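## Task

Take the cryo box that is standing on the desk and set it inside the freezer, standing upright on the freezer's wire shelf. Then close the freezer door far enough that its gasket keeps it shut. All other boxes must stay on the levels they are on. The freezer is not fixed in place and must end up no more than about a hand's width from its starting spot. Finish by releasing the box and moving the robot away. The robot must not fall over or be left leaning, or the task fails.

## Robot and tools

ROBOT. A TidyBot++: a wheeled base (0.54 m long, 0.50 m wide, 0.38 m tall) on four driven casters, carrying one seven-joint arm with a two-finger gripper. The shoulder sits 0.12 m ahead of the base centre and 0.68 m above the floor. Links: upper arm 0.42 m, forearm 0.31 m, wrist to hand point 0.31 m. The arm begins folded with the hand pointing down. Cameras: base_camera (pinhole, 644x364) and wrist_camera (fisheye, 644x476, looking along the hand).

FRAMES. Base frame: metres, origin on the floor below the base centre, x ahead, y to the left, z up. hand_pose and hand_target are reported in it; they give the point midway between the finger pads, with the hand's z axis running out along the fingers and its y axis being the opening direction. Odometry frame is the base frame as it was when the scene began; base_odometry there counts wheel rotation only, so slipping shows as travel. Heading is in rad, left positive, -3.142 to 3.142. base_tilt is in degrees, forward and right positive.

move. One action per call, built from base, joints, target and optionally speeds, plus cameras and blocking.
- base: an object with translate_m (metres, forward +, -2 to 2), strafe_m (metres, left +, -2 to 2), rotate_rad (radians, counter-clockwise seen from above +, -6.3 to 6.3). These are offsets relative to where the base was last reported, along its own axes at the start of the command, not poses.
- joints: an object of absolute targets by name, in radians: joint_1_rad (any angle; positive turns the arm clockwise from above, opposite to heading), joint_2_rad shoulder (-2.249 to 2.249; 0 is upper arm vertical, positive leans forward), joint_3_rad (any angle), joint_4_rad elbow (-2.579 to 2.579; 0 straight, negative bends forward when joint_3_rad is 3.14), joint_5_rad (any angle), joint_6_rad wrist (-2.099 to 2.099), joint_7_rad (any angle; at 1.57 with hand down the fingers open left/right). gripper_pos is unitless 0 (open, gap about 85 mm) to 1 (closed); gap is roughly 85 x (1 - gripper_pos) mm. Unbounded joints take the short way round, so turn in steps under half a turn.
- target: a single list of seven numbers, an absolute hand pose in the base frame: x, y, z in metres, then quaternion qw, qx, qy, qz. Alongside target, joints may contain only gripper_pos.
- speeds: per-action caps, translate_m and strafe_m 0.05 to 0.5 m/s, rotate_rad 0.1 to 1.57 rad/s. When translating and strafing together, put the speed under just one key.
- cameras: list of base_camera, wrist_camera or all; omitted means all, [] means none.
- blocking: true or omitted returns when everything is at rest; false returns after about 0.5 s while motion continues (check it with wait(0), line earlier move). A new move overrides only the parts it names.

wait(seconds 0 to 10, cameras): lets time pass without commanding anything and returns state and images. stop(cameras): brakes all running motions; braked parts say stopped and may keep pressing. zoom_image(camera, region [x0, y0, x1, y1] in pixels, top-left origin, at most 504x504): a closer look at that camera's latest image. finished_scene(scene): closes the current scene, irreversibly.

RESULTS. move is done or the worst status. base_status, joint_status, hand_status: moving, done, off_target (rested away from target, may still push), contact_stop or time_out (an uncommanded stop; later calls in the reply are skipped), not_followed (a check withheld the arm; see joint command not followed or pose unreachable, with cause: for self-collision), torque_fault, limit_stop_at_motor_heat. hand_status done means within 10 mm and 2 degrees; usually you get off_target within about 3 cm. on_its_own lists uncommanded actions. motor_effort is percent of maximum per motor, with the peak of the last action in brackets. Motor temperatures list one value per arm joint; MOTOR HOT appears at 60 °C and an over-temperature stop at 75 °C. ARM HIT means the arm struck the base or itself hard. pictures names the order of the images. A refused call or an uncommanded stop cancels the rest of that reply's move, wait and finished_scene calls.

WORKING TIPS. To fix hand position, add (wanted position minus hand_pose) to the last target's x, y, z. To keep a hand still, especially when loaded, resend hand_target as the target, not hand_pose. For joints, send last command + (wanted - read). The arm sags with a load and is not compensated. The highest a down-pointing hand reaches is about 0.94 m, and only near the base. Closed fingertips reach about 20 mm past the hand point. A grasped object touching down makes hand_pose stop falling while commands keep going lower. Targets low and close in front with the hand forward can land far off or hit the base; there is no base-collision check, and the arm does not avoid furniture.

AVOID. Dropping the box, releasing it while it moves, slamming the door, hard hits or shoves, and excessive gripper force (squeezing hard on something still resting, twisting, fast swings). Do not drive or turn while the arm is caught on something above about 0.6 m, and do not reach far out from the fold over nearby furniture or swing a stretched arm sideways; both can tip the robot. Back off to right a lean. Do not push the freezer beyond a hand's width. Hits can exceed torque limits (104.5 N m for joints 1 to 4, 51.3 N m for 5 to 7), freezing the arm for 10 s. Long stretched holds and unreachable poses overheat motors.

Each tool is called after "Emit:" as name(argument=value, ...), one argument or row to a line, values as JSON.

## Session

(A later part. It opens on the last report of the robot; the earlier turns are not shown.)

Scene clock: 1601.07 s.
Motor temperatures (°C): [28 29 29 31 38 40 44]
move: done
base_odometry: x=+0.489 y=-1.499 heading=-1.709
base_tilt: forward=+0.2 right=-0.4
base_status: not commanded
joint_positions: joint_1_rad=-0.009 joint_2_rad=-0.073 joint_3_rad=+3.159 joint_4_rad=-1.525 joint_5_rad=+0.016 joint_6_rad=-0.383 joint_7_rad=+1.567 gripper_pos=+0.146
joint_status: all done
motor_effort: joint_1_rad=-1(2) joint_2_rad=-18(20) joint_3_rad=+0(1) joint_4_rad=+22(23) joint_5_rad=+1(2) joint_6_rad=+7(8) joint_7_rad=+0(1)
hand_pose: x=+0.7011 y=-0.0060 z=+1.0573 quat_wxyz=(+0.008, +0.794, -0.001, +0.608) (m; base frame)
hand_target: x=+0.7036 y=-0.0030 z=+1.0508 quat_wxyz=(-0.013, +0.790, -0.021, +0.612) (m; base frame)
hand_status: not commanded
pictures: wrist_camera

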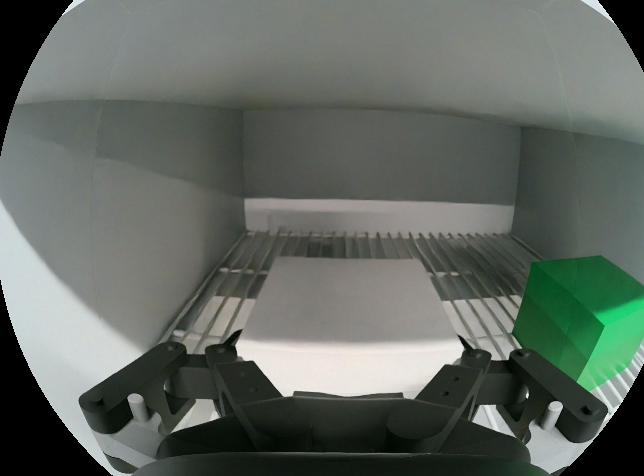

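Emit:
move(
  joints={"gripper_pos": 0.1},
  cameras=[],
)

Emit:
move(
  joints={"gripper_pos": 0.0},
  cameras=["wrist_camera"],
)

Emit:
zoom_image(
  camera="wrist_camera",
  region=[160, 200, 600, 440],
)

Scene clock: 1626.10 s.
Motor temperatures (°C): [28 29 28 31 38 40 44]
move: done
base_odometry: x=+0.489 y=-1.499 heading=-1.709
base_tilt: forward=+0.3 right=-0.5
base_status: not commanded
joint_positions: joint_1_rad=-0.009 joint_2_rad=-0.073 joint_3_rad=+3.159 joint_4_rad=-1.528 joint_5_rad=+0.016 joint_6_rad=-0.383 joint_7_rad=+1.567 gripper_pos=+0.100
joint_status: all done
motor_effort: joint_1_rad=-1(1) joint_2_rad=-19(20) joint_3_rad=+1(1) joint_4_rad=+22(22) joint_5_rad=+1(1) joint_6_rad=+8(8) joint_7_rad=-1(1)
hand_pose: x=+0.7010 y=-0.0060 z=+1.0556 quat_wxyz=(+0.008, +0.795, -0.001, +0.607) (m; base frame)
hand_target: x=+0.7036 y=-0.0030 z=+1.0508 quat_wxyz=(-0.013, +0.790, -0.021, +0.612) (m; base frame)
hand_status: not commanded
pictures: none
No camera images: "cameras" was empty.

Scene clock: 1626.63 s.
Motor temperatures (°C): [28 29 28 31 38 40 44]
move: done
base_odometry: x=+0.489 y=-1.499 heading=-1.709
base_tilt: forward=+0.2 right=-0.5
base_status: not commanded
joint_positions: joint_1_rad=-0.009 joint_2_rad=-0.073 joint_3_rad=+3.159 joint_4_rad=-1.528 joint_5_rad=+0.016 joint_6_rad=-0.383 joint_7_rad=+1.567 gripper_pos=+0.000
joint_status: all done
motor_effort: joint_1_rad=-1(1) joint_2_rad=-19(19) joint_3_rad=+0(1) joint_4_rad=+22(22) joint_5_rad=+1(1) joint_6_rad=+7(8) joint_7_rad=+0(1)
hand_pose: x=+0.7010 y=-0.0060 z=+1.0556 quat_wxyz=(+0.008, +0.795, -0.001, +0.607) (m; base frame)
hand_target: x=+0.7036 y=-0.0030 z=+1.0508 quat_wxyz=(-0.013, +0.790, -0.021, +0.612) (m; base frame)
hand_status: not commanded
pictures: wrist_camera

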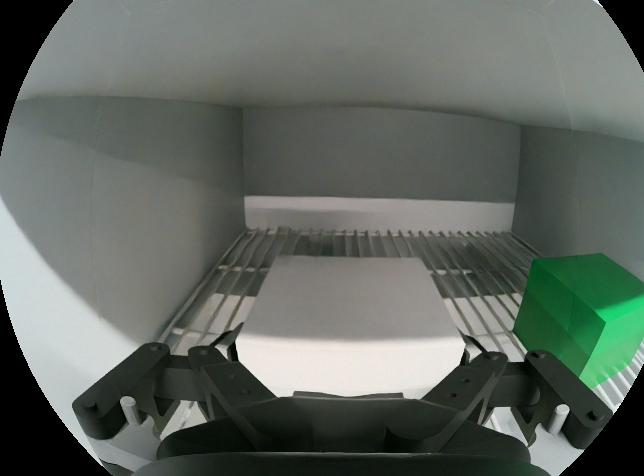

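Scaled by 1.145.

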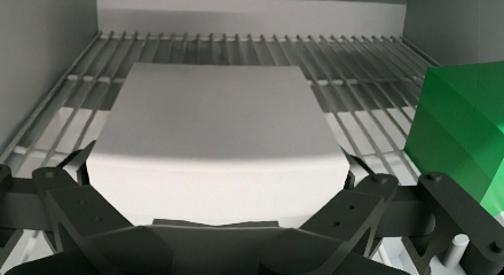

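Emit:
move(
  base={"translate_m": -0.07, "strafe_m": -0.001},
  speeds={"translate_m": 0.08},
  cameras=["wrist_camera"],
)

Scene clock: 1632.47 s.
Motor temperatures (°C): [28 29 28 31 38 40 44]
move: done
base_odometry: x=+0.498 y=-1.429 heading=-1.709
base_tilt: forward=+0.3 right=-0.5
base_status: done
joint_positions: joint_1_rad=-0.009 joint_2_rad=-0.069 joint_3_rad=+3.159 joint_4_rad=-1.529 joint_5_rad=+0.016 joint_6_rad=-0.383 joint_7_rad=+1.567 gripper_pos=+0.000
joint_status: not commanded
motor_effort: joint_1_rad=-1(1) joint_2_rad=-19(22) joint_3_rad=+0(1) joint_4_rad=+22(23) joint_5_rad=+1(1) joint_6_rad=+7(8) joint_7_rad=+0(1)
hand_pose: x=+0.7025 y=-0.0060 z=+1.0527 quat_wxyz=(+0.008, +0.796, -0.001, +0.605) (m; base frame)
hand_target: x=+0.7036 y=-0.0030 z=+1.0508 quat_wxyz=(-0.013, +0.790, -0.021, +0.612) (m; base frame)
hand_status: not commanded
pictures: wrist_camera

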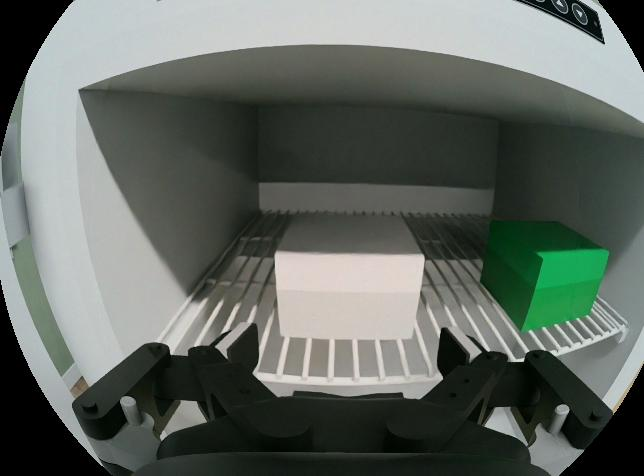

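Emit:
move(
  base={"translate_m": -0.2},
  speeds={"translate_m": 0.2},
  cameras=["wrist_camera"],
)

Emit:
move(
  base={"translate_m": -0.25},
  speeds={"translate_m": 0.4},
  joints={"joint_2_rad": -0.287, "joint_4_rad": -2.128, "joint_6_rad": 0.23, "gripper_pos": 0.4},
  cameras=["wrist_camera"],
)

Scene clock: 1736.90 s.
Motor temperatures (°C): [28 29 28 31 38 40 44]
move: done
base_odometry: x=+0.526 y=-1.231 heading=-1.709
base_tilt: forward=+0.2 right=-0.4
base_status: done
joint_positions: joint_1_rad=-0.009 joint_2_rad=-0.067 joint_3_rad=+3.159 joint_4_rad=-1.530 joint_5_rad=+0.016 joint_6_rad=-0.382 joint_7_rad=+1.567 gripper_pos=+0.000
joint_status: not commanded
motor_effort: joint_1_rad=-1(2) joint_2_rad=-20(22) joint_3_rad=+0(2) joint_4_rad=+22(23) joint_5_rad=+1(1) joint_6_rad=+8(8) joint_7_rad=+0(1)
hand_pose: x=+0.7032 y=-0.0060 z=+1.0511 quat_wxyz=(+0.008, +0.797, -0.001, +0.604) (m; base frame)
hand_target: x=+0.7036 y=-0.0030 z=+1.0508 quat_wxyz=(-0.013, +0.790, -0.021, +0.612) (m; base frame)
hand_status: not commanded
pictures: wrist_camera

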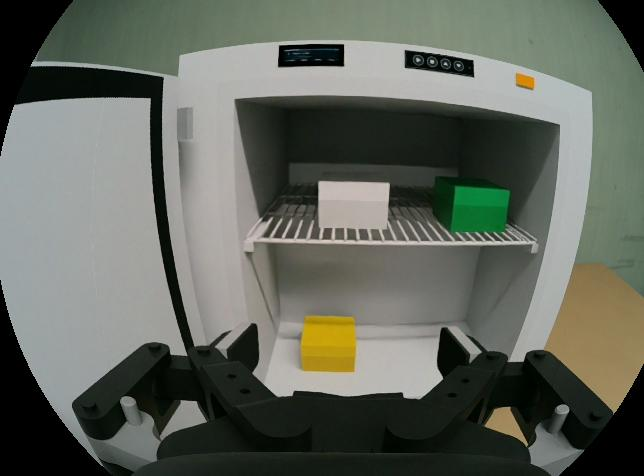

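Scene clock: 1739.03 s.
Motor temperatures (°C): [28 29 28 31 38 40 44]
move: done
base_odometry: x=+0.560 y=-0.983 heading=-1.709
base_tilt: forward=+0.3 right=-0.5
base_status: done
joint_positions: joint_1_rad=-0.009 joint_2_rad=-0.274 joint_3_rad=+3.159 joint_4_rad=-2.101 joint_5_rad=+0.016 joint_6_rad=+0.177 joint_7_rad=+1.567 gripper_pos=+0.400
joint_status: all done
motor_effort: joint_1_rad=+0(2) joint_2_rad=-11(23) joint_3_rad=+1(1) joint_4_rad=+22(24) joint_5_rad=+1(1) joint_6_rad=+8(9) joint_7_rad=+0(1)
hand_pose: x=+0.6199 y=-0.0032 z=+0.9827 quat_wxyz=(+0.004, +0.734, +0.001, +0.679) (m; base frame)
hand_target: x=+0.6141 y=-0.0047 z=+0.9890 quat_wxyz=(-0.014, +0.721, -0.022, +0.693) (m; base frame)
hand_status: not commanded
pictures: wrist_camera

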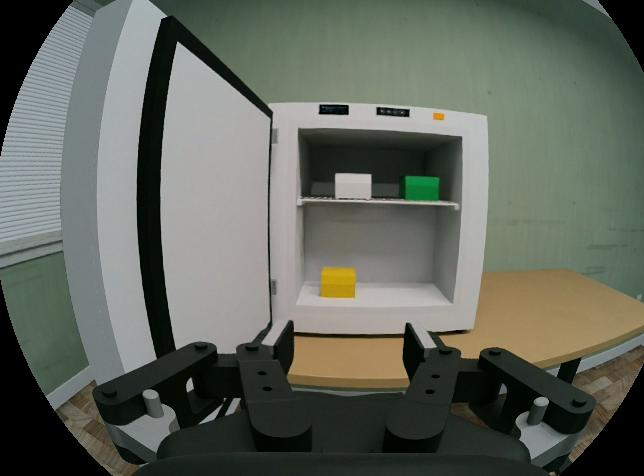

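Emit:
move(
)

Scene clock: 1783.00 s.
Motor temperatures (°C): [28 29 28 31 37 40 44]
base_odometry: x=+0.560 y=-0.983 heading=-1.709
base_tilt: forward=+0.2 right=-0.4
base_status: done
joint_positions: joint_1_rad=-0.009 joint_2_rad=-0.274 joint_3_rad=+3.159 joint_4_rad=-2.101 joint_5_rad=+0.016 joint_6_rad=+0.179 joint_7_rad=+1.567 gripper_pos=+0.400
joint_status: all done
motor_effort: joint_1_rad=-1(2) joint_2_rad=-12(23) joint_3_rad=+1(1) joint_4_rad=+22(24) joint_5_rad=+1(1) joint_6_rad=+8(9) joint_7_rad=-1(1)
hand_pose: x=+0.6200 y=-0.0032 z=+0.9833 quat_wxyz=(+0.004, +0.734, +0.001, +0.679) (m; base frame)
hand_target: x=+0.6141 y=-0.0047 z=+0.9890 quat_wxyz=(-0.014, +0.721, -0.022, +0.693) (m; base frame)
hand_status: not commanded
pictures: base_camera, wrist_camera

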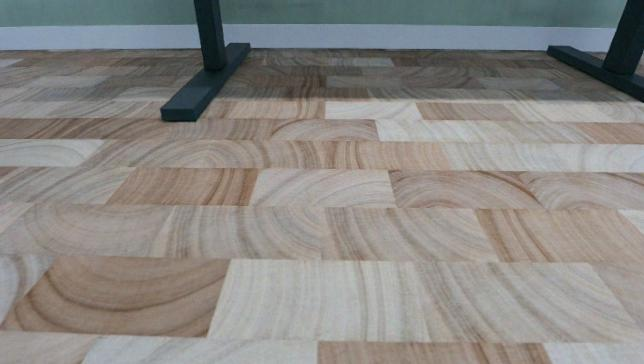

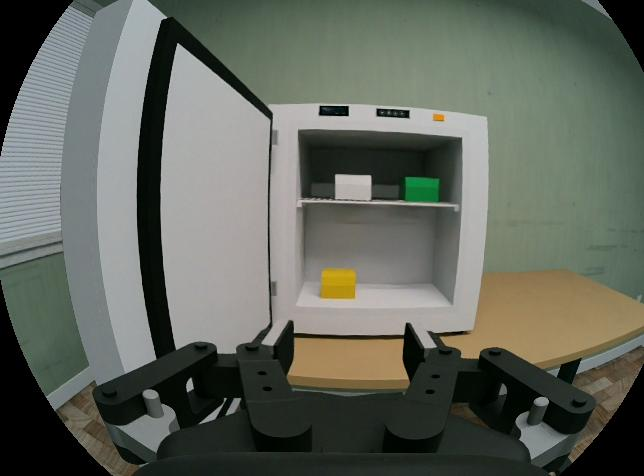

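Emit:
move(
  base={"translate_m": 0.246, "strafe_m": 1.045, "rotate_rad": -1.571},
  speeds={"translate_m": 0.4, "rotate_rad": 1.0},
)

Scene clock: 1845.40 s.
Motor temperatures (°C): [28 29 28 31 37 41 44]
move: done
base_odometry: x=+1.561 y=-1.371 heading=+3.002
base_tilt: forward=+0.3 right=-0.5
base_status: done
joint_positions: joint_1_rad=-0.009 joint_2_rad=-0.279 joint_3_rad=+3.160 joint_4_rad=-2.102 joint_5_rad=+0.016 joint_6_rad=+0.181 joint_7_rad=+1.567 gripper_pos=+0.400
joint_status: not commanded
motor_effort: joint_1_rad=-1(3) joint_2_rad=-11(13) joint_3_rad=+0(2) joint_4_rad=+22(22) joint_5_rad=+1(2) joint_6_rad=+8(9) joint_7_rad=-1(1)
hand_pose: x=+0.6184 y=-0.0035 z=+0.9860 quat_wxyz=(+0.004, +0.732, +0.001, +0.682) (m; base frame)
hand_target: x=+0.6141 y=-0.0047 z=+0.9890 quat_wxyz=(-0.014, +0.721, -0.022, +0.693) (m; base frame)
hand_status: not commanded
pictures: base_camera, wrist_camera

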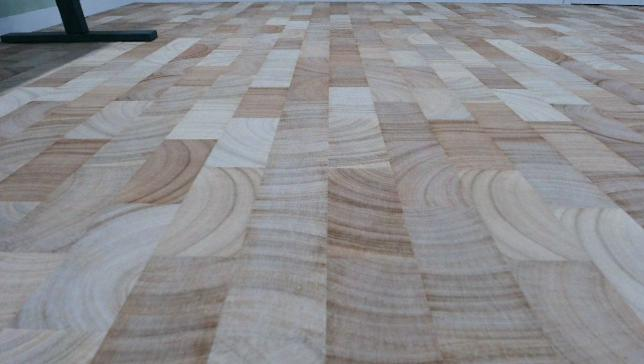

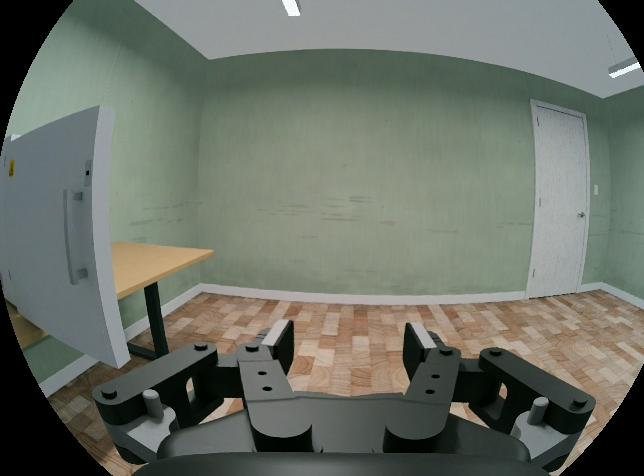

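Emit:
move(
  base={"strafe_m": 0.36},
  speeds={"strafe_m": 0.25},
)

Emit:
zoom_image(
  camera="wrist_camera",
  region=[120, 80, 520, 380],
)

Scene clock: 1861.63 s.
Motor temperatures (°C): [28 29 28 31 37 41 44]
move: done
base_odometry: x=+1.512 y=-1.728 heading=+3.002
base_tilt: forward=+0.3 right=-0.5
base_status: done
joint_positions: joint_1_rad=-0.009 joint_2_rad=-0.279 joint_3_rad=+3.160 joint_4_rad=-2.102 joint_5_rad=+0.016 joint_6_rad=+0.182 joint_7_rad=+1.567 gripper_pos=+0.400
joint_status: not commanded
motor_effort: joint_1_rad=-1(2) joint_2_rad=-11(12) joint_3_rad=+1(3) joint_4_rad=+22(22) joint_5_rad=+1(1) joint_6_rad=+8(8) joint_7_rad=+0(1)
hand_pose: x=+0.6184 y=-0.0035 z=+0.9861 quat_wxyz=(+0.004, +0.732, +0.001, +0.682) (m; base frame)
hand_target: x=+0.6141 y=-0.0047 z=+0.9890 quat_wxyz=(-0.014, +0.721, -0.022, +0.693) (m; base frame)
hand_status: not commanded
pictures: base_camera, wrist_camera

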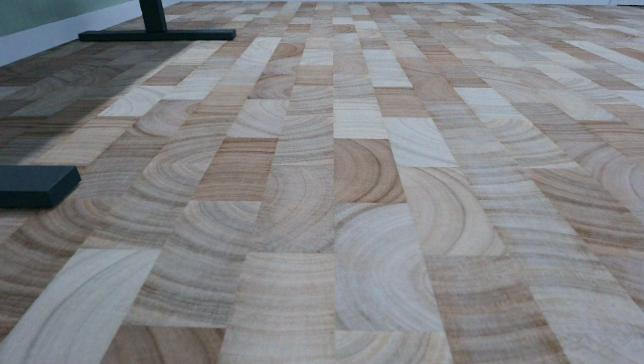

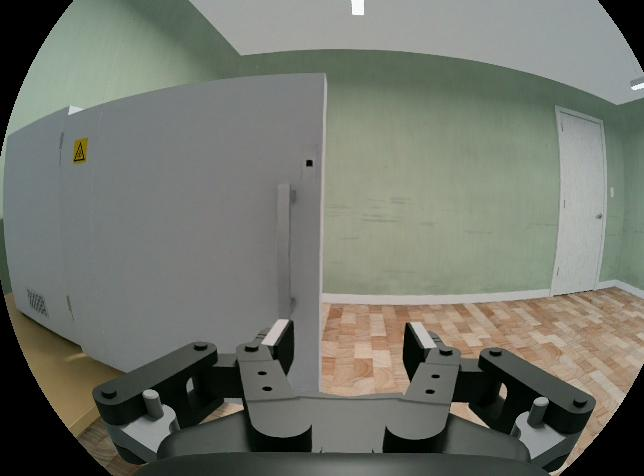

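Scaled by 1.260.

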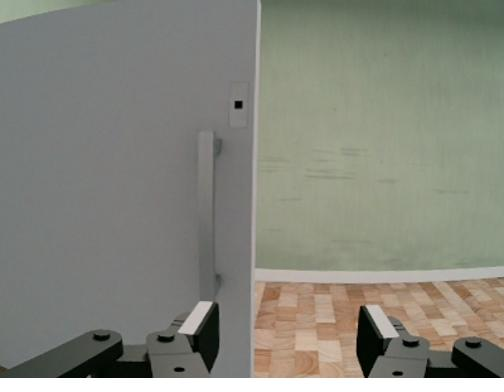

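Emit:
move(
  base={"strafe_m": 0.07},
  speeds={"strafe_m": 0.15},
)

Emit:
zoom_image(
  camera="wrist_camera",
  region=[280, 40, 480, 180],
)

Emit:
zoom_image(
  camera="wrist_camera",
  region=[280, 180, 480, 400],
)

Emit:
zoom_image(
  camera="wrist_camera",
  region=[0, 60, 250, 240],
)

Scene clock: 1893.23 s.
Motor temperatures (°C): [28 29 28 31 37 41 44]
move: done
base_odometry: x=+1.502 y=-1.797 heading=+3.003
base_tilt: forward=+0.3 right=-0.5
base_status: done
joint_positions: joint_1_rad=-0.009 joint_2_rad=-0.279 joint_3_rad=+3.160 joint_4_rad=-2.102 joint_5_rad=+0.016 joint_6_rad=+0.182 joint_7_rad=+1.567 gripper_pos=+0.400
joint_status: not commanded
motor_effort: joint_1_rad=-1(2) joint_2_rad=-11(12) joint_3_rad=+1(2) joint_4_rad=+22(22) joint_5_rad=+1(1) joint_6_rad=+8(8) joint_7_rad=+0(1)
hand_pose: x=+0.6184 y=-0.0036 z=+0.9861 quat_wxyz=(+0.004, +0.732, +0.000, +0.682) (m; base frame)
hand_target: x=+0.6141 y=-0.0047 z=+0.9890 quat_wxyz=(-0.014, +0.721, -0.022, +0.693) (m; base frame)
hand_status: not commanded
pictures: base_camera, wrist_camera

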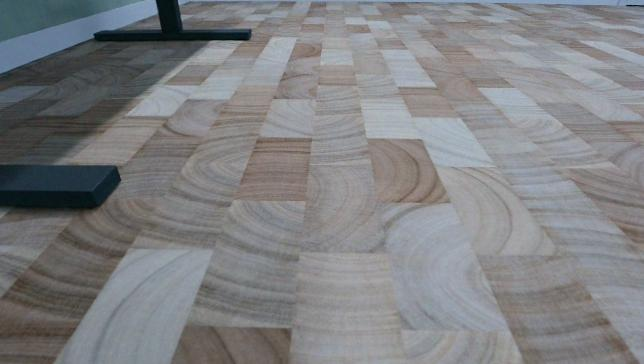

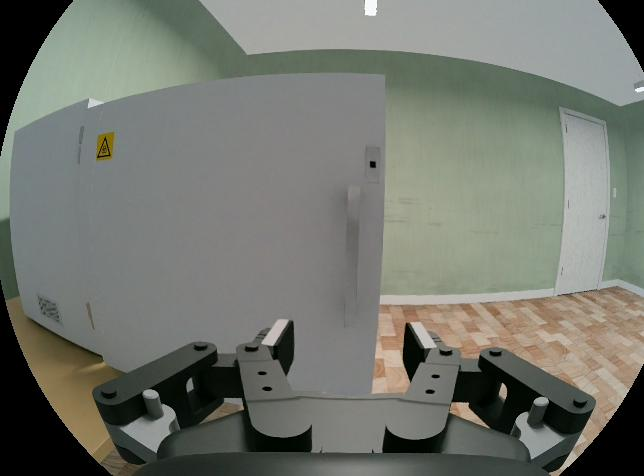

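Scaled by 2.520.

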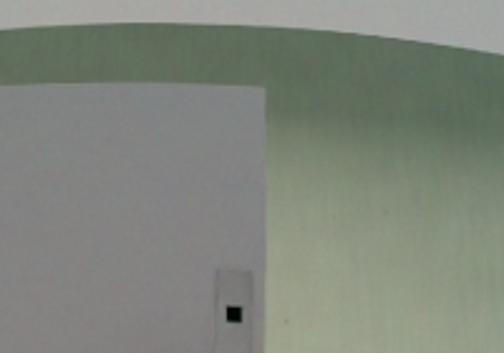

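Scaled by 2.291.

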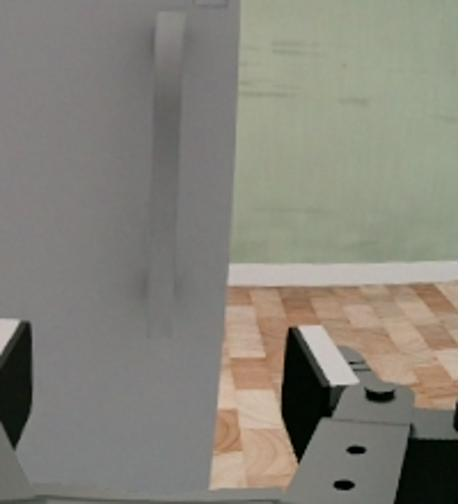

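Scaled by 2.016.

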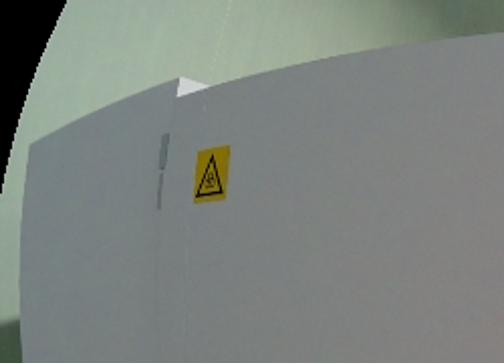

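Emit:
move(
  base={"translate_m": 0.17, "strafe_m": 0.003, "rotate_rad": -0.02},
  speeds={"translate_m": 0.15},
)

Emit:
zoom_image(
  camera="wrist_camera",
  region=[230, 150, 480, 450],
)

Scene clock: 1978.17 s.
Motor temperatures (°C): [28 28 28 31 37 41 44]
move: done
base_odometry: x=+1.333 y=-1.777 heading=+2.983
base_tilt: forward=+0.3 right=-0.5
base_status: done
joint_positions: joint_1_rad=-0.009 joint_2_rad=-0.279 joint_3_rad=+3.161 joint_4_rad=-2.102 joint_5_rad=+0.016 joint_6_rad=+0.183 joint_7_rad=+1.567 gripper_pos=+0.400
joint_status: not commanded
motor_effort: joint_1_rad=-1(2) joint_2_rad=-11(14) joint_3_rad=+1(2) joint_4_rad=+22(22) joint_5_rad=+1(1) joint_6_rad=+8(9) joint_7_rad=+0(1)
hand_pose: x=+0.6182 y=-0.0039 z=+0.9865 quat_wxyz=(+0.004, +0.731, +0.000, +0.682) (m; base frame)
hand_target: x=+0.6141 y=-0.0047 z=+0.9890 quat_wxyz=(-0.014, +0.721, -0.022, +0.693) (m; base frame)
hand_status: not commanded
pictures: base_camera, wrist_camera

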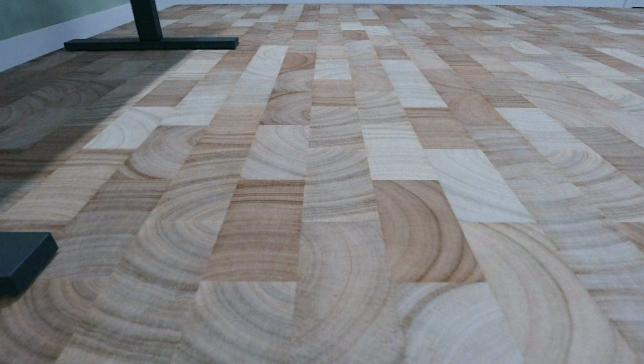

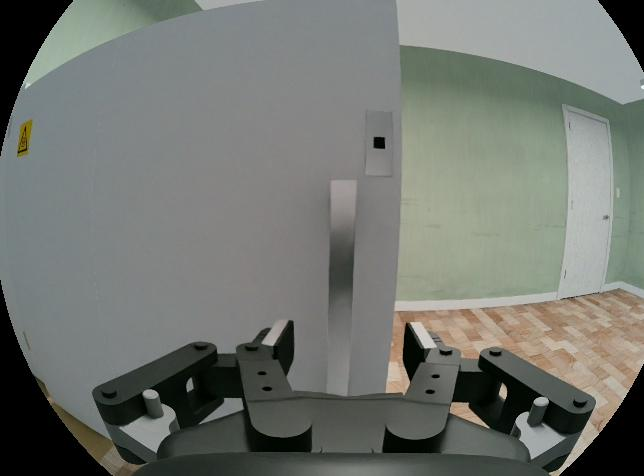

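Scaled by 1.680.

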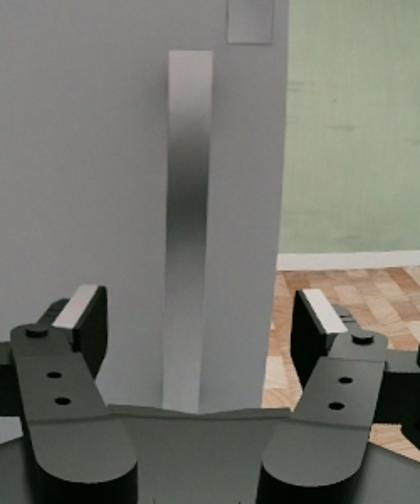

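Emit:
move(
  base={"translate_m": 0.045, "strafe_m": 0.006},
  speeds={"translate_m": 0.08},
  cameras=["wrist_camera"],
)

Emit:
zoom_image(
  camera="wrist_camera",
  region=[230, 150, 480, 450],
)

Scene clock: 1989.10 s.
Motor temperatures (°C): [28 28 28 31 37 41 44]
move: done
base_odometry: x=+1.287 y=-1.775 heading=+2.983
base_tilt: forward=+0.3 right=-0.5
base_status: done
joint_positions: joint_1_rad=-0.009 joint_2_rad=-0.280 joint_3_rad=+3.161 joint_4_rad=-2.102 joint_5_rad=+0.016 joint_6_rad=+0.183 joint_7_rad=+1.567 gripper_pos=+0.400
joint_status: not commanded
motor_effort: joint_1_rad=-1(2) joint_2_rad=-11(14) joint_3_rad=+1(1) joint_4_rad=+22(22) joint_5_rad=+1(1) joint_6_rad=+8(8) joint_7_rad=-1(1)
hand_pose: x=+0.6179 y=-0.0039 z=+0.9869 quat_wxyz=(+0.004, +0.731, +0.000, +0.683) (m; base frame)
hand_target: x=+0.6141 y=-0.0047 z=+0.9890 quat_wxyz=(-0.014, +0.721, -0.022, +0.693) (m; base frame)
hand_status: not commanded
pictures: wrist_camera

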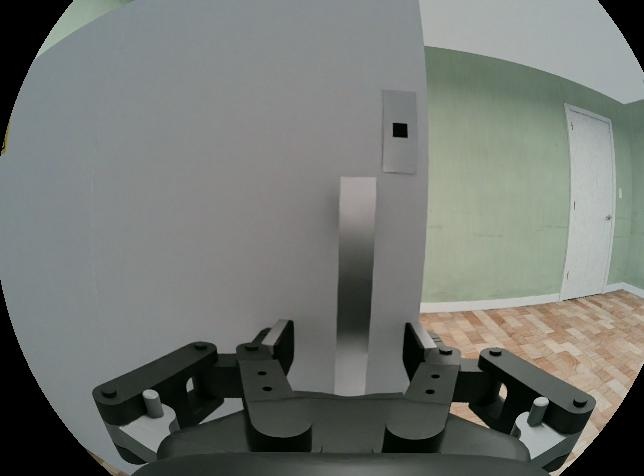

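Scaled by 1.680.

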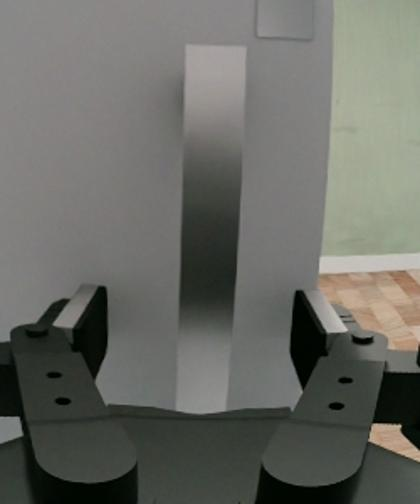

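Emit:
move(
  base={"translate_m": 0.015},
  speeds={"translate_m": 0.05},
  cameras=[],
)

Emit:
move(
  base={"translate_m": 0.008},
  speeds={"translate_m": 0.05},
  cameras=["wrist_camera"],
)

Scene clock: 1996.53 s.
Motor temperatures (°C): [28 28 28 31 37 41 44]
move: done
base_odometry: x=+1.272 y=-1.773 heading=+2.983
base_tilt: forward=+0.3 right=-0.5
base_status: done
joint_positions: joint_1_rad=-0.009 joint_2_rad=-0.280 joint_3_rad=+3.161 joint_4_rad=-2.102 joint_5_rad=+0.016 joint_6_rad=+0.183 joint_7_rad=+1.567 gripper_pos=+0.400
joint_status: not commanded
motor_effort: joint_1_rad=-1(1) joint_2_rad=-12(14) joint_3_rad=+1(1) joint_4_rad=+22(22) joint_5_rad=+1(1) joint_6_rad=+8(9) joint_7_rad=+0(1)
hand_pose: x=+0.6178 y=-0.0039 z=+0.9869 quat_wxyz=(+0.004, +0.731, +0.000, +0.683) (m; base frame)
hand_target: x=+0.6141 y=-0.0047 z=+0.9890 quat_wxyz=(-0.014, +0.721, -0.022, +0.693) (m; base frame)
hand_status: not commanded
pictures: none
No camera images: "cameras" was empty.

Scene clock: 1997.17 s.
Motor temperatures (°C): [28 28 28 31 37 41 44]
move: done
base_odometry: x=+1.264 y=-1.772 heading=+2.984
base_tilt: forward=+0.3 right=-0.5
base_status: done
joint_positions: joint_1_rad=-0.009 joint_2_rad=-0.280 joint_3_rad=+3.161 joint_4_rad=-2.103 joint_5_rad=+0.016 joint_6_rad=+0.183 joint_7_rad=+1.567 gripper_pos=+0.400
joint_status: not commanded
motor_effort: joint_1_rad=-1(1) joint_2_rad=-11(14) joint_3_rad=+1(1) joint_4_rad=+22(22) joint_5_rad=+1(1) joint_6_rad=+8(9) joint_7_rad=-1(1)
hand_pose: x=+0.6181 y=-0.0039 z=+0.9865 quat_wxyz=(+0.004, +0.731, +0.000, +0.682) (m; base frame)
hand_target: x=+0.6141 y=-0.0047 z=+0.9890 quat_wxyz=(-0.014, +0.721, -0.022, +0.693) (m; base frame)
hand_status: not commanded
pictures: wrist_camera

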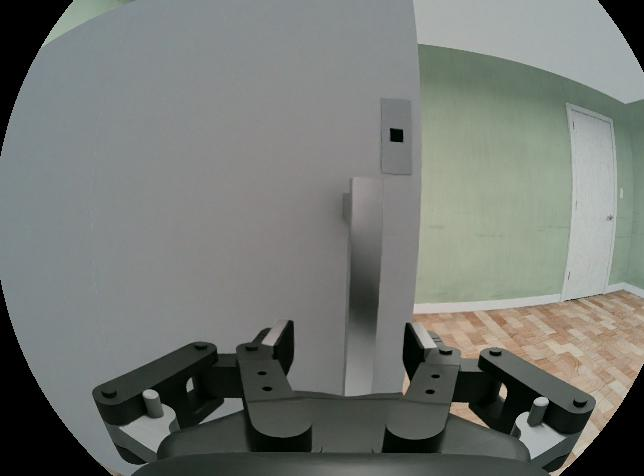

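Emit:
move(
  base={"translate_m": 0.1367, "strafe_m": -0.1478, "rotate_rad": 0.2618},
  speeds={"translate_m": 0.12, "rotate_rad": 0.145},
  cameras=["wrist_camera"],
)

Scene clock: 2014.07 s.
Motor temperatures (°C): [28 28 28 31 37 41 44]
move: done
base_odometry: x=+1.152 y=-1.605 heading=-3.038
base_tilt: forward=+0.2 right=-0.5
base_status: done
joint_positions: joint_1_rad=-0.009 joint_2_rad=-0.280 joint_3_rad=+3.161 joint_4_rad=-2.103 joint_5_rad=+0.016 joint_6_rad=+0.184 joint_7_rad=+1.567 gripper_pos=+0.400
joint_status: not commanded
motor_effort: joint_1_rad=-1(2) joint_2_rad=-11(13) joint_3_rad=+1(2) joint_4_rad=+22(22) joint_5_rad=+1(1) joint_6_rad=+8(8) joint_7_rad=+0(1)
hand_pose: x=+0.6178 y=-0.0039 z=+0.9867 quat_wxyz=(+0.004, +0.731, +0.000, +0.683) (m; base frame)
hand_target: x=+0.6141 y=-0.0047 z=+0.9890 quat_wxyz=(-0.014, +0.721, -0.022, +0.693) (m; base frame)
hand_status: not commanded
pictures: wrist_camera

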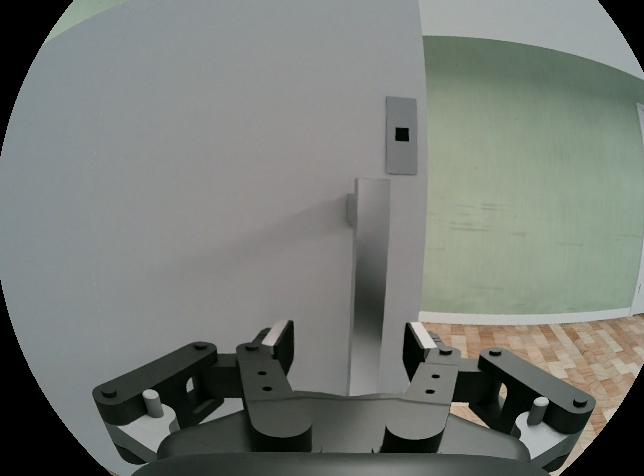

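Emit:
move(
  base={"translate_m": 0.136, "strafe_m": -0.153, "rotate_rad": 0.2618},
  speeds={"translate_m": 0.12, "rotate_rad": 0.145},
  cameras=["wrist_camera"],
)

Scene clock: 2020.53 s.
Motor temperatures (°C): [28 28 28 31 37 41 44]
move: done
base_odometry: x=+1.001 y=-1.466 heading=-2.777
base_tilt: forward=+0.3 right=-0.5
base_status: done
joint_positions: joint_1_rad=-0.009 joint_2_rad=-0.281 joint_3_rad=+3.161 joint_4_rad=-2.103 joint_5_rad=+0.016 joint_6_rad=+0.184 joint_7_rad=+1.567 gripper_pos=+0.400
joint_status: not commanded
motor_effort: joint_1_rad=-1(2) joint_2_rad=-11(14) joint_3_rad=+1(2) joint_4_rad=+22(22) joint_5_rad=+1(2) joint_6_rad=+8(8) joint_7_rad=+0(1)
hand_pose: x=+0.6175 y=-0.0039 z=+0.9869 quat_wxyz=(+0.004, +0.731, +0.000, +0.683) (m; base frame)
hand_target: x=+0.6141 y=-0.0047 z=+0.9890 quat_wxyz=(-0.014, +0.721, -0.022, +0.693) (m; base frame)
hand_status: not commanded
pictures: wrist_camera

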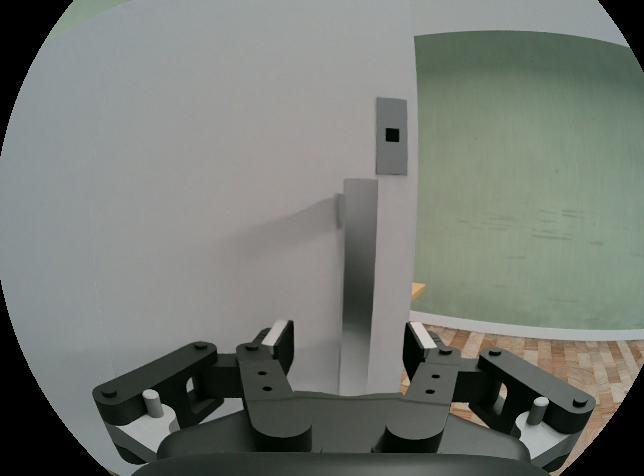

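Emit:
move(
  base={"translate_m": 0.137, "strafe_m": -0.149, "rotate_rad": 0.2618},
  speeds={"translate_m": 0.12, "rotate_rad": 0.145},
  cameras=["wrist_camera"],
)

Emit:
move(
  base={"translate_m": 0.137, "strafe_m": -0.149, "rotate_rad": 0.2618},
  speeds={"translate_m": 0.12, "rotate_rad": 0.145},
  cameras=["wrist_camera", "base_camera"],
)

Scene clock: 2029.60 s.
Motor temperatures (°C): [28 28 28 31 37 41 44]
move: done
base_odometry: x=+0.820 y=-1.376 heading=-2.516
base_tilt: forward=+0.3 right=-0.4
base_status: done
joint_positions: joint_1_rad=-0.009 joint_2_rad=-0.282 joint_3_rad=+3.161 joint_4_rad=-2.104 joint_5_rad=+0.016 joint_6_rad=+0.184 joint_7_rad=+1.567 gripper_pos=+0.400
joint_status: not commanded
motor_effort: joint_1_rad=-1(2) joint_2_rad=-11(13) joint_3_rad=+0(2) joint_4_rad=+22(23) joint_5_rad=+1(1) joint_6_rad=+8(8) joint_7_rad=+0(1)
hand_pose: x=+0.6173 y=-0.0039 z=+0.9869 quat_wxyz=(+0.004, +0.731, +0.000, +0.683) (m; base frame)
hand_target: x=+0.6141 y=-0.0047 z=+0.9890 quat_wxyz=(-0.014, +0.721, -0.022, +0.693) (m; base frame)
hand_status: not commanded
pictures: wrist_camera

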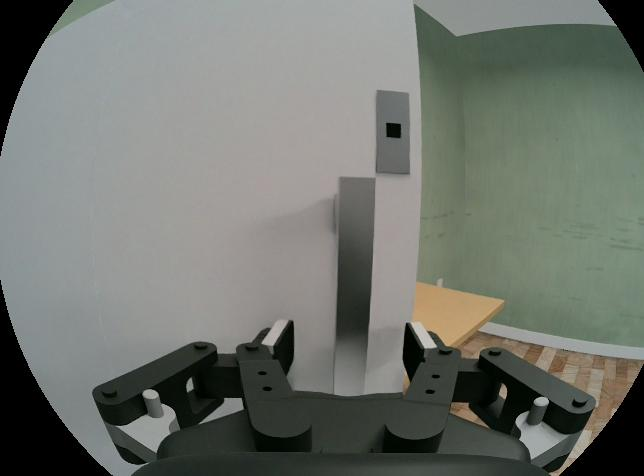

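Scene clock: 2031.90 s.
Motor temperatures (°C): [28 28 28 31 37 41 44]
move: done
base_odometry: x=+0.622 y=-1.335 heading=-2.254
base_tilt: forward=+0.3 right=-0.5
base_status: done
joint_positions: joint_1_rad=-0.009 joint_2_rad=-0.282 joint_3_rad=+3.161 joint_4_rad=-2.104 joint_5_rad=+0.016 joint_6_rad=+0.184 joint_7_rad=+1.567 gripper_pos=+0.400
joint_status: not commanded
motor_effort: joint_1_rad=-1(2) joint_2_rad=-11(13) joint_3_rad=+1(2) joint_4_rad=+22(22) joint_5_rad=+1(1) joint_6_rad=+8(8) joint_7_rad=+0(1)
hand_pose: x=+0.6171 y=-0.0039 z=+0.9871 quat_wxyz=(+0.004, +0.730, +0.000, +0.683) (m; base frame)
hand_target: x=+0.6141 y=-0.0047 z=+0.9890 quat_wxyz=(-0.014, +0.721, -0.022, +0.693) (m; base frame)
hand_status: not commanded
pictures: base_camera, wrist_camera

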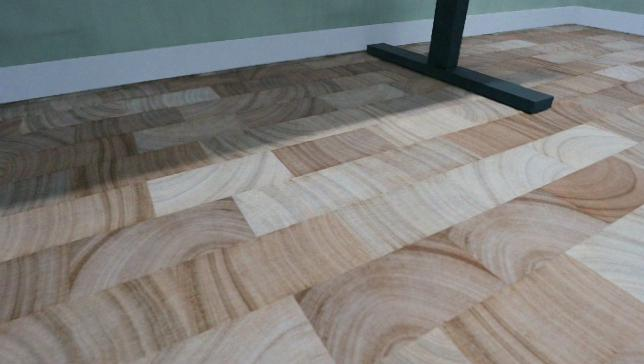

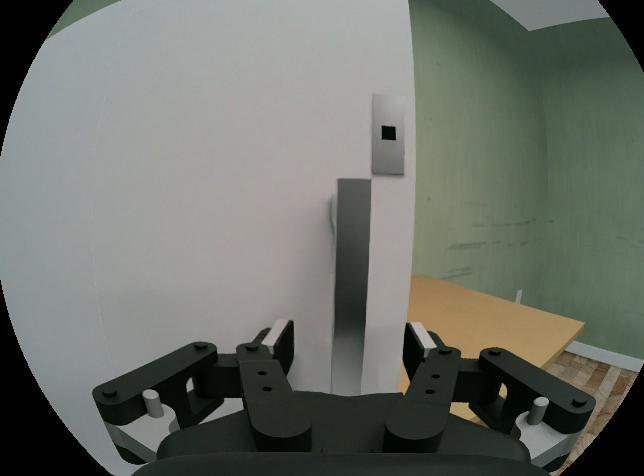

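Emit:
move(
  base={"translate_m": 0.137, "strafe_m": -0.149, "rotate_rad": 0.2618},
  speeds={"translate_m": 0.12, "rotate_rad": 0.145},
  cameras=["wrist_camera"],
)

Scene clock: 2042.50 s.
Motor temperatures (°C): [28 28 28 31 37 41 44]
move: done
base_odometry: x=+0.419 y=-1.348 heading=-1.992
base_tilt: forward=+0.3 right=-0.5
base_status: done
joint_positions: joint_1_rad=-0.009 joint_2_rad=-0.283 joint_3_rad=+3.161 joint_4_rad=-2.104 joint_5_rad=+0.016 joint_6_rad=+0.184 joint_7_rad=+1.567 gripper_pos=+0.400
joint_status: not commanded
motor_effort: joint_1_rad=-2(2) joint_2_rad=-11(13) joint_3_rad=+0(2) joint_4_rad=+22(22) joint_5_rad=+1(2) joint_6_rad=+8(8) joint_7_rad=+0(1)
hand_pose: x=+0.6170 y=-0.0039 z=+0.9873 quat_wxyz=(+0.004, +0.730, +0.000, +0.683) (m; base frame)
hand_target: x=+0.6141 y=-0.0047 z=+0.9890 quat_wxyz=(-0.014, +0.721, -0.022, +0.693) (m; base frame)
hand_status: not commanded
pictures: wrist_camera

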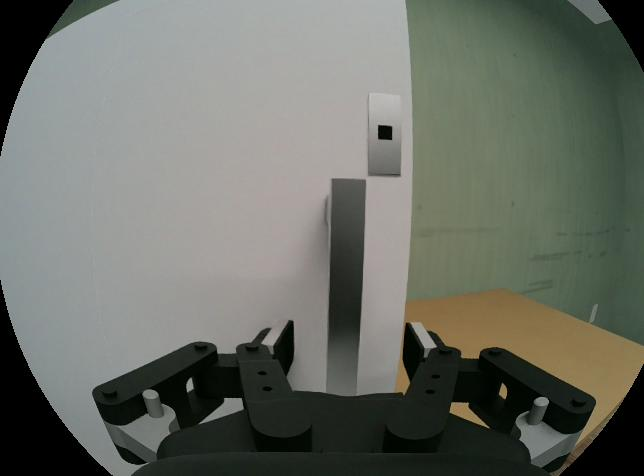

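Emit:
move(
  base={"translate_m": 0.109, "strafe_m": -0.120, "rotate_rad": 0.2094},
  speeds={"translate_m": 0.1, "rotate_rad": 0.12},
  cameras=["wrist_camera"],
)

Emit:
zoom_image(
  camera="wrist_camera",
  region=[300, 0, 500, 200],
)

Scene clock: 2058.63 s.
Motor temperatures (°C): [28 28 28 31 37 41 44]
move: done
base_odometry: x=+0.265 y=-1.398 heading=-1.783
base_tilt: forward=+0.2 right=-0.5
base_status: done
joint_positions: joint_1_rad=-0.008 joint_2_rad=-0.301 joint_3_rad=+3.163 joint_4_rad=-2.119 joint_5_rad=+0.016 joint_6_rad=+0.184 joint_7_rad=+1.567 gripper_pos=+0.400
joint_status: not commanded
motor_effort: joint_1_rad=-1(4) joint_2_rad=-6(13) joint_3_rad=+1(3) joint_4_rad=+24(27) joint_5_rad=+1(2) joint_6_rad=+9(11) joint_7_rad=+0(1)
hand_pose: x=+0.6099 y=-0.0060 z=+0.9872 quat_wxyz=(+0.005, +0.729, -0.002, +0.684) (m; base frame)
hand_target: x=+0.6141 y=-0.0047 z=+0.9890 quat_wxyz=(-0.014, +0.721, -0.022, +0.693) (m; base frame)
hand_status: not commanded
pictures: wrist_camera

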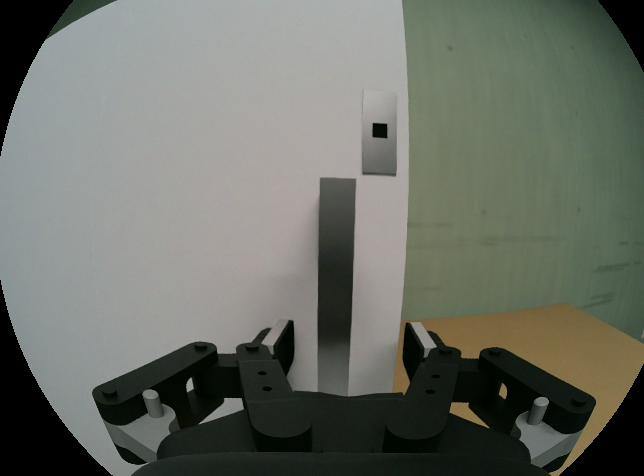

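Scaled by 2.520.

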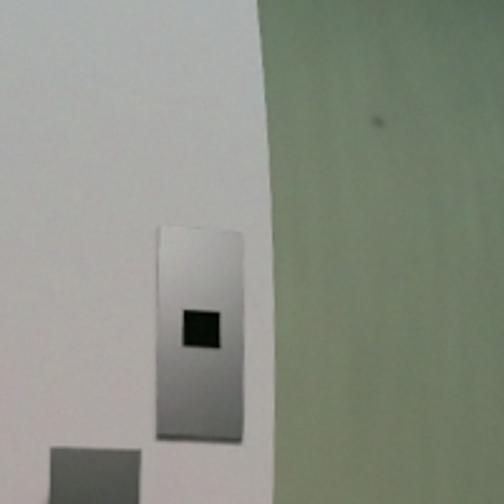

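Emit:
move(
  base={"translate_m": 0.034, "strafe_m": -0.042, "rotate_rad": 0.075},
  speeds={"translate_m": 0.06, "rotate_rad": 0.1},
  cameras=["wrist_camera"],
)

Emit:
zoom_image(
  camera="wrist_camera",
  region=[250, 150, 500, 450],
)

Scene clock: 2106.43 s.
Motor temperatures (°C): [28 28 28 31 37 41 44]
move: done
base_odometry: x=+0.217 y=-1.422 heading=-1.708
base_tilt: forward=+0.3 right=-0.5
base_status: done
joint_positions: joint_1_rad=-0.003 joint_2_rad=-0.337 joint_3_rad=+3.169 joint_4_rad=-2.149 joint_5_rad=+0.016 joint_6_rad=+0.185 joint_7_rad=+1.567 gripper_pos=+0.400
joint_status: not commanded
motor_effort: joint_1_rad=-3(7) joint_2_rad=-1(7) joint_3_rad=-1(6) joint_4_rad=+28(32) joint_5_rad=+1(2) joint_6_rad=+11(13) joint_7_rad=+0(1)
hand_pose: x=+0.5961 y=-0.0115 z=+0.9868 quat_wxyz=(+0.008, +0.726, -0.006, +0.687) (m; base frame)
hand_target: x=+0.6141 y=-0.0047 z=+0.9890 quat_wxyz=(-0.014, +0.721, -0.022, +0.693) (m; base frame)
hand_status: not commanded
pictures: wrist_camera

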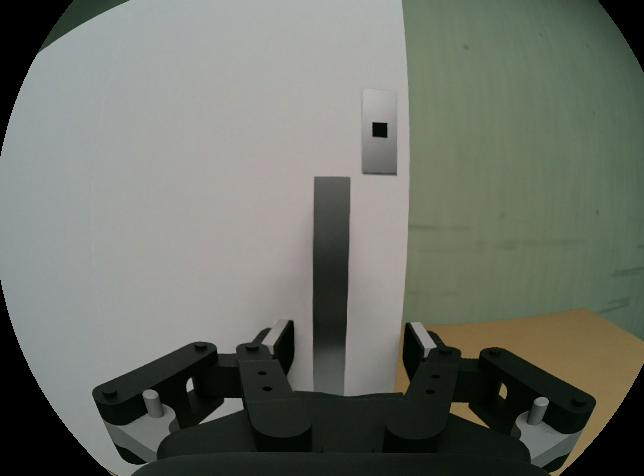

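Scaled by 1.680.

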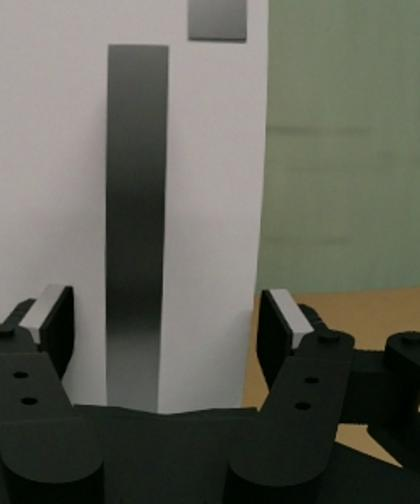

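Emit:
move(
  base={"translate_m": 0.015},
  speeds={"translate_m": 0.05},
  cameras=["wrist_camera"],
)

Scene clock: 2116.87 s.
Motor temperatures (°C): [28 28 28 31 37 41 44]
move: done
base_odometry: x=+0.215 y=-1.437 heading=-1.708
base_tilt: forward=+0.2 right=-0.5
base_status: done
joint_positions: joint_1_rad=-0.003 joint_2_rad=-0.340 joint_3_rad=+3.171 joint_4_rad=-2.151 joint_5_rad=+0.016 joint_6_rad=+0.186 joint_7_rad=+1.567 gripper_pos=+0.400
joint_status: not commanded
motor_effort: joint_1_rad=-5(5) joint_2_rad=+0(5) joint_3_rad=-4(4) joint_4_rad=+28(32) joint_5_rad=+2(2) joint_6_rad=+11(13) joint_7_rad=-1(1)
hand_pose: x=+0.5952 y=-0.0123 z=+0.9868 quat_wxyz=(+0.008, +0.726, -0.007, +0.687) (m; base frame)
hand_target: x=+0.6141 y=-0.0047 z=+0.9890 quat_wxyz=(-0.014, +0.721, -0.022, +0.693) (m; base frame)
hand_status: not commanded
pictures: wrist_camera

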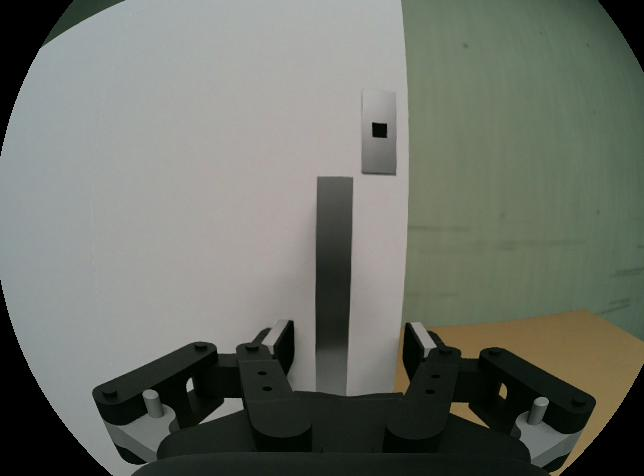

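Emit:
move(
  base={"translate_m": 0.015},
  speeds={"translate_m": 0.05},
  cameras=["wrist_camera"],
)

Scene clock: 2133.57 s.
Motor temperatures (°C): [28 28 28 31 37 41 44]
move: done
base_odometry: x=+0.213 y=-1.452 heading=-1.708
base_tilt: forward=+0.2 right=-0.4
base_status: done
joint_positions: joint_1_rad=-0.003 joint_2_rad=-0.341 joint_3_rad=+3.173 joint_4_rad=-2.152 joint_5_rad=+0.016 joint_6_rad=+0.186 joint_7_rad=+1.567 gripper_pos=+0.400
joint_status: not commanded
motor_effort: joint_1_rad=-6(6) joint_2_rad=-1(6) joint_3_rad=-4(5) joint_4_rad=+28(33) joint_5_rad=+1(2) joint_6_rad=+11(14) joint_7_rad=+0(1)
hand_pose: x=+0.5946 y=-0.0135 z=+0.9867 quat_wxyz=(+0.008, +0.726, -0.008, +0.688) (m; base frame)
hand_target: x=+0.6141 y=-0.0047 z=+0.9890 quat_wxyz=(-0.014, +0.721, -0.022, +0.693) (m; base frame)
hand_status: not commanded
pictures: wrist_camera

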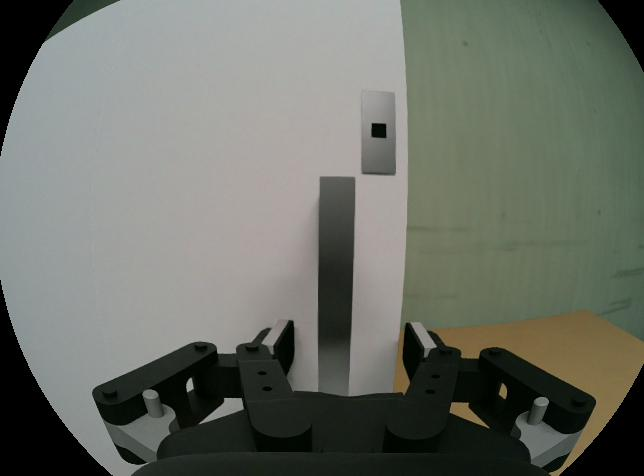

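Emit:
move(
  base={"translate_m": -0.10},
  speeds={"translate_m": 0.08},
  cameras=["wrist_camera"],
)

Scene clock: 2145.50 s.
Motor temperatures (°C): [28 28 28 31 37 41 44]
move: done
base_odometry: x=+0.226 y=-1.352 heading=-1.708
base_tilt: forward=+0.3 right=-0.4
base_status: done
joint_positions: joint_1_rad=-0.004 joint_2_rad=-0.290 joint_3_rad=+3.167 joint_4_rad=-2.128 joint_5_rad=+0.016 joint_6_rad=+0.197 joint_7_rad=+1.567 gripper_pos=+0.400
joint_status: not commanded
motor_effort: joint_1_rad=-1(5) joint_2_rad=-11(12) joint_3_rad=+0(4) joint_4_rad=+22(27) joint_5_rad=+1(2) joint_6_rad=+8(10) joint_7_rad=+0(1)
hand_pose: x=+0.6126 y=-0.0098 z=+0.9802 quat_wxyz=(+0.007, +0.732, -0.004, +0.682) (m; base frame)
hand_target: x=+0.6141 y=-0.0047 z=+0.9890 quat_wxyz=(-0.014, +0.721, -0.022, +0.693) (m; base frame)
hand_status: not commanded
pictures: wrist_camera

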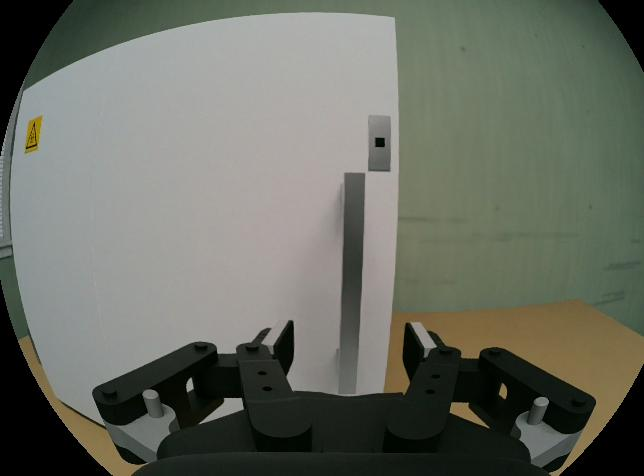

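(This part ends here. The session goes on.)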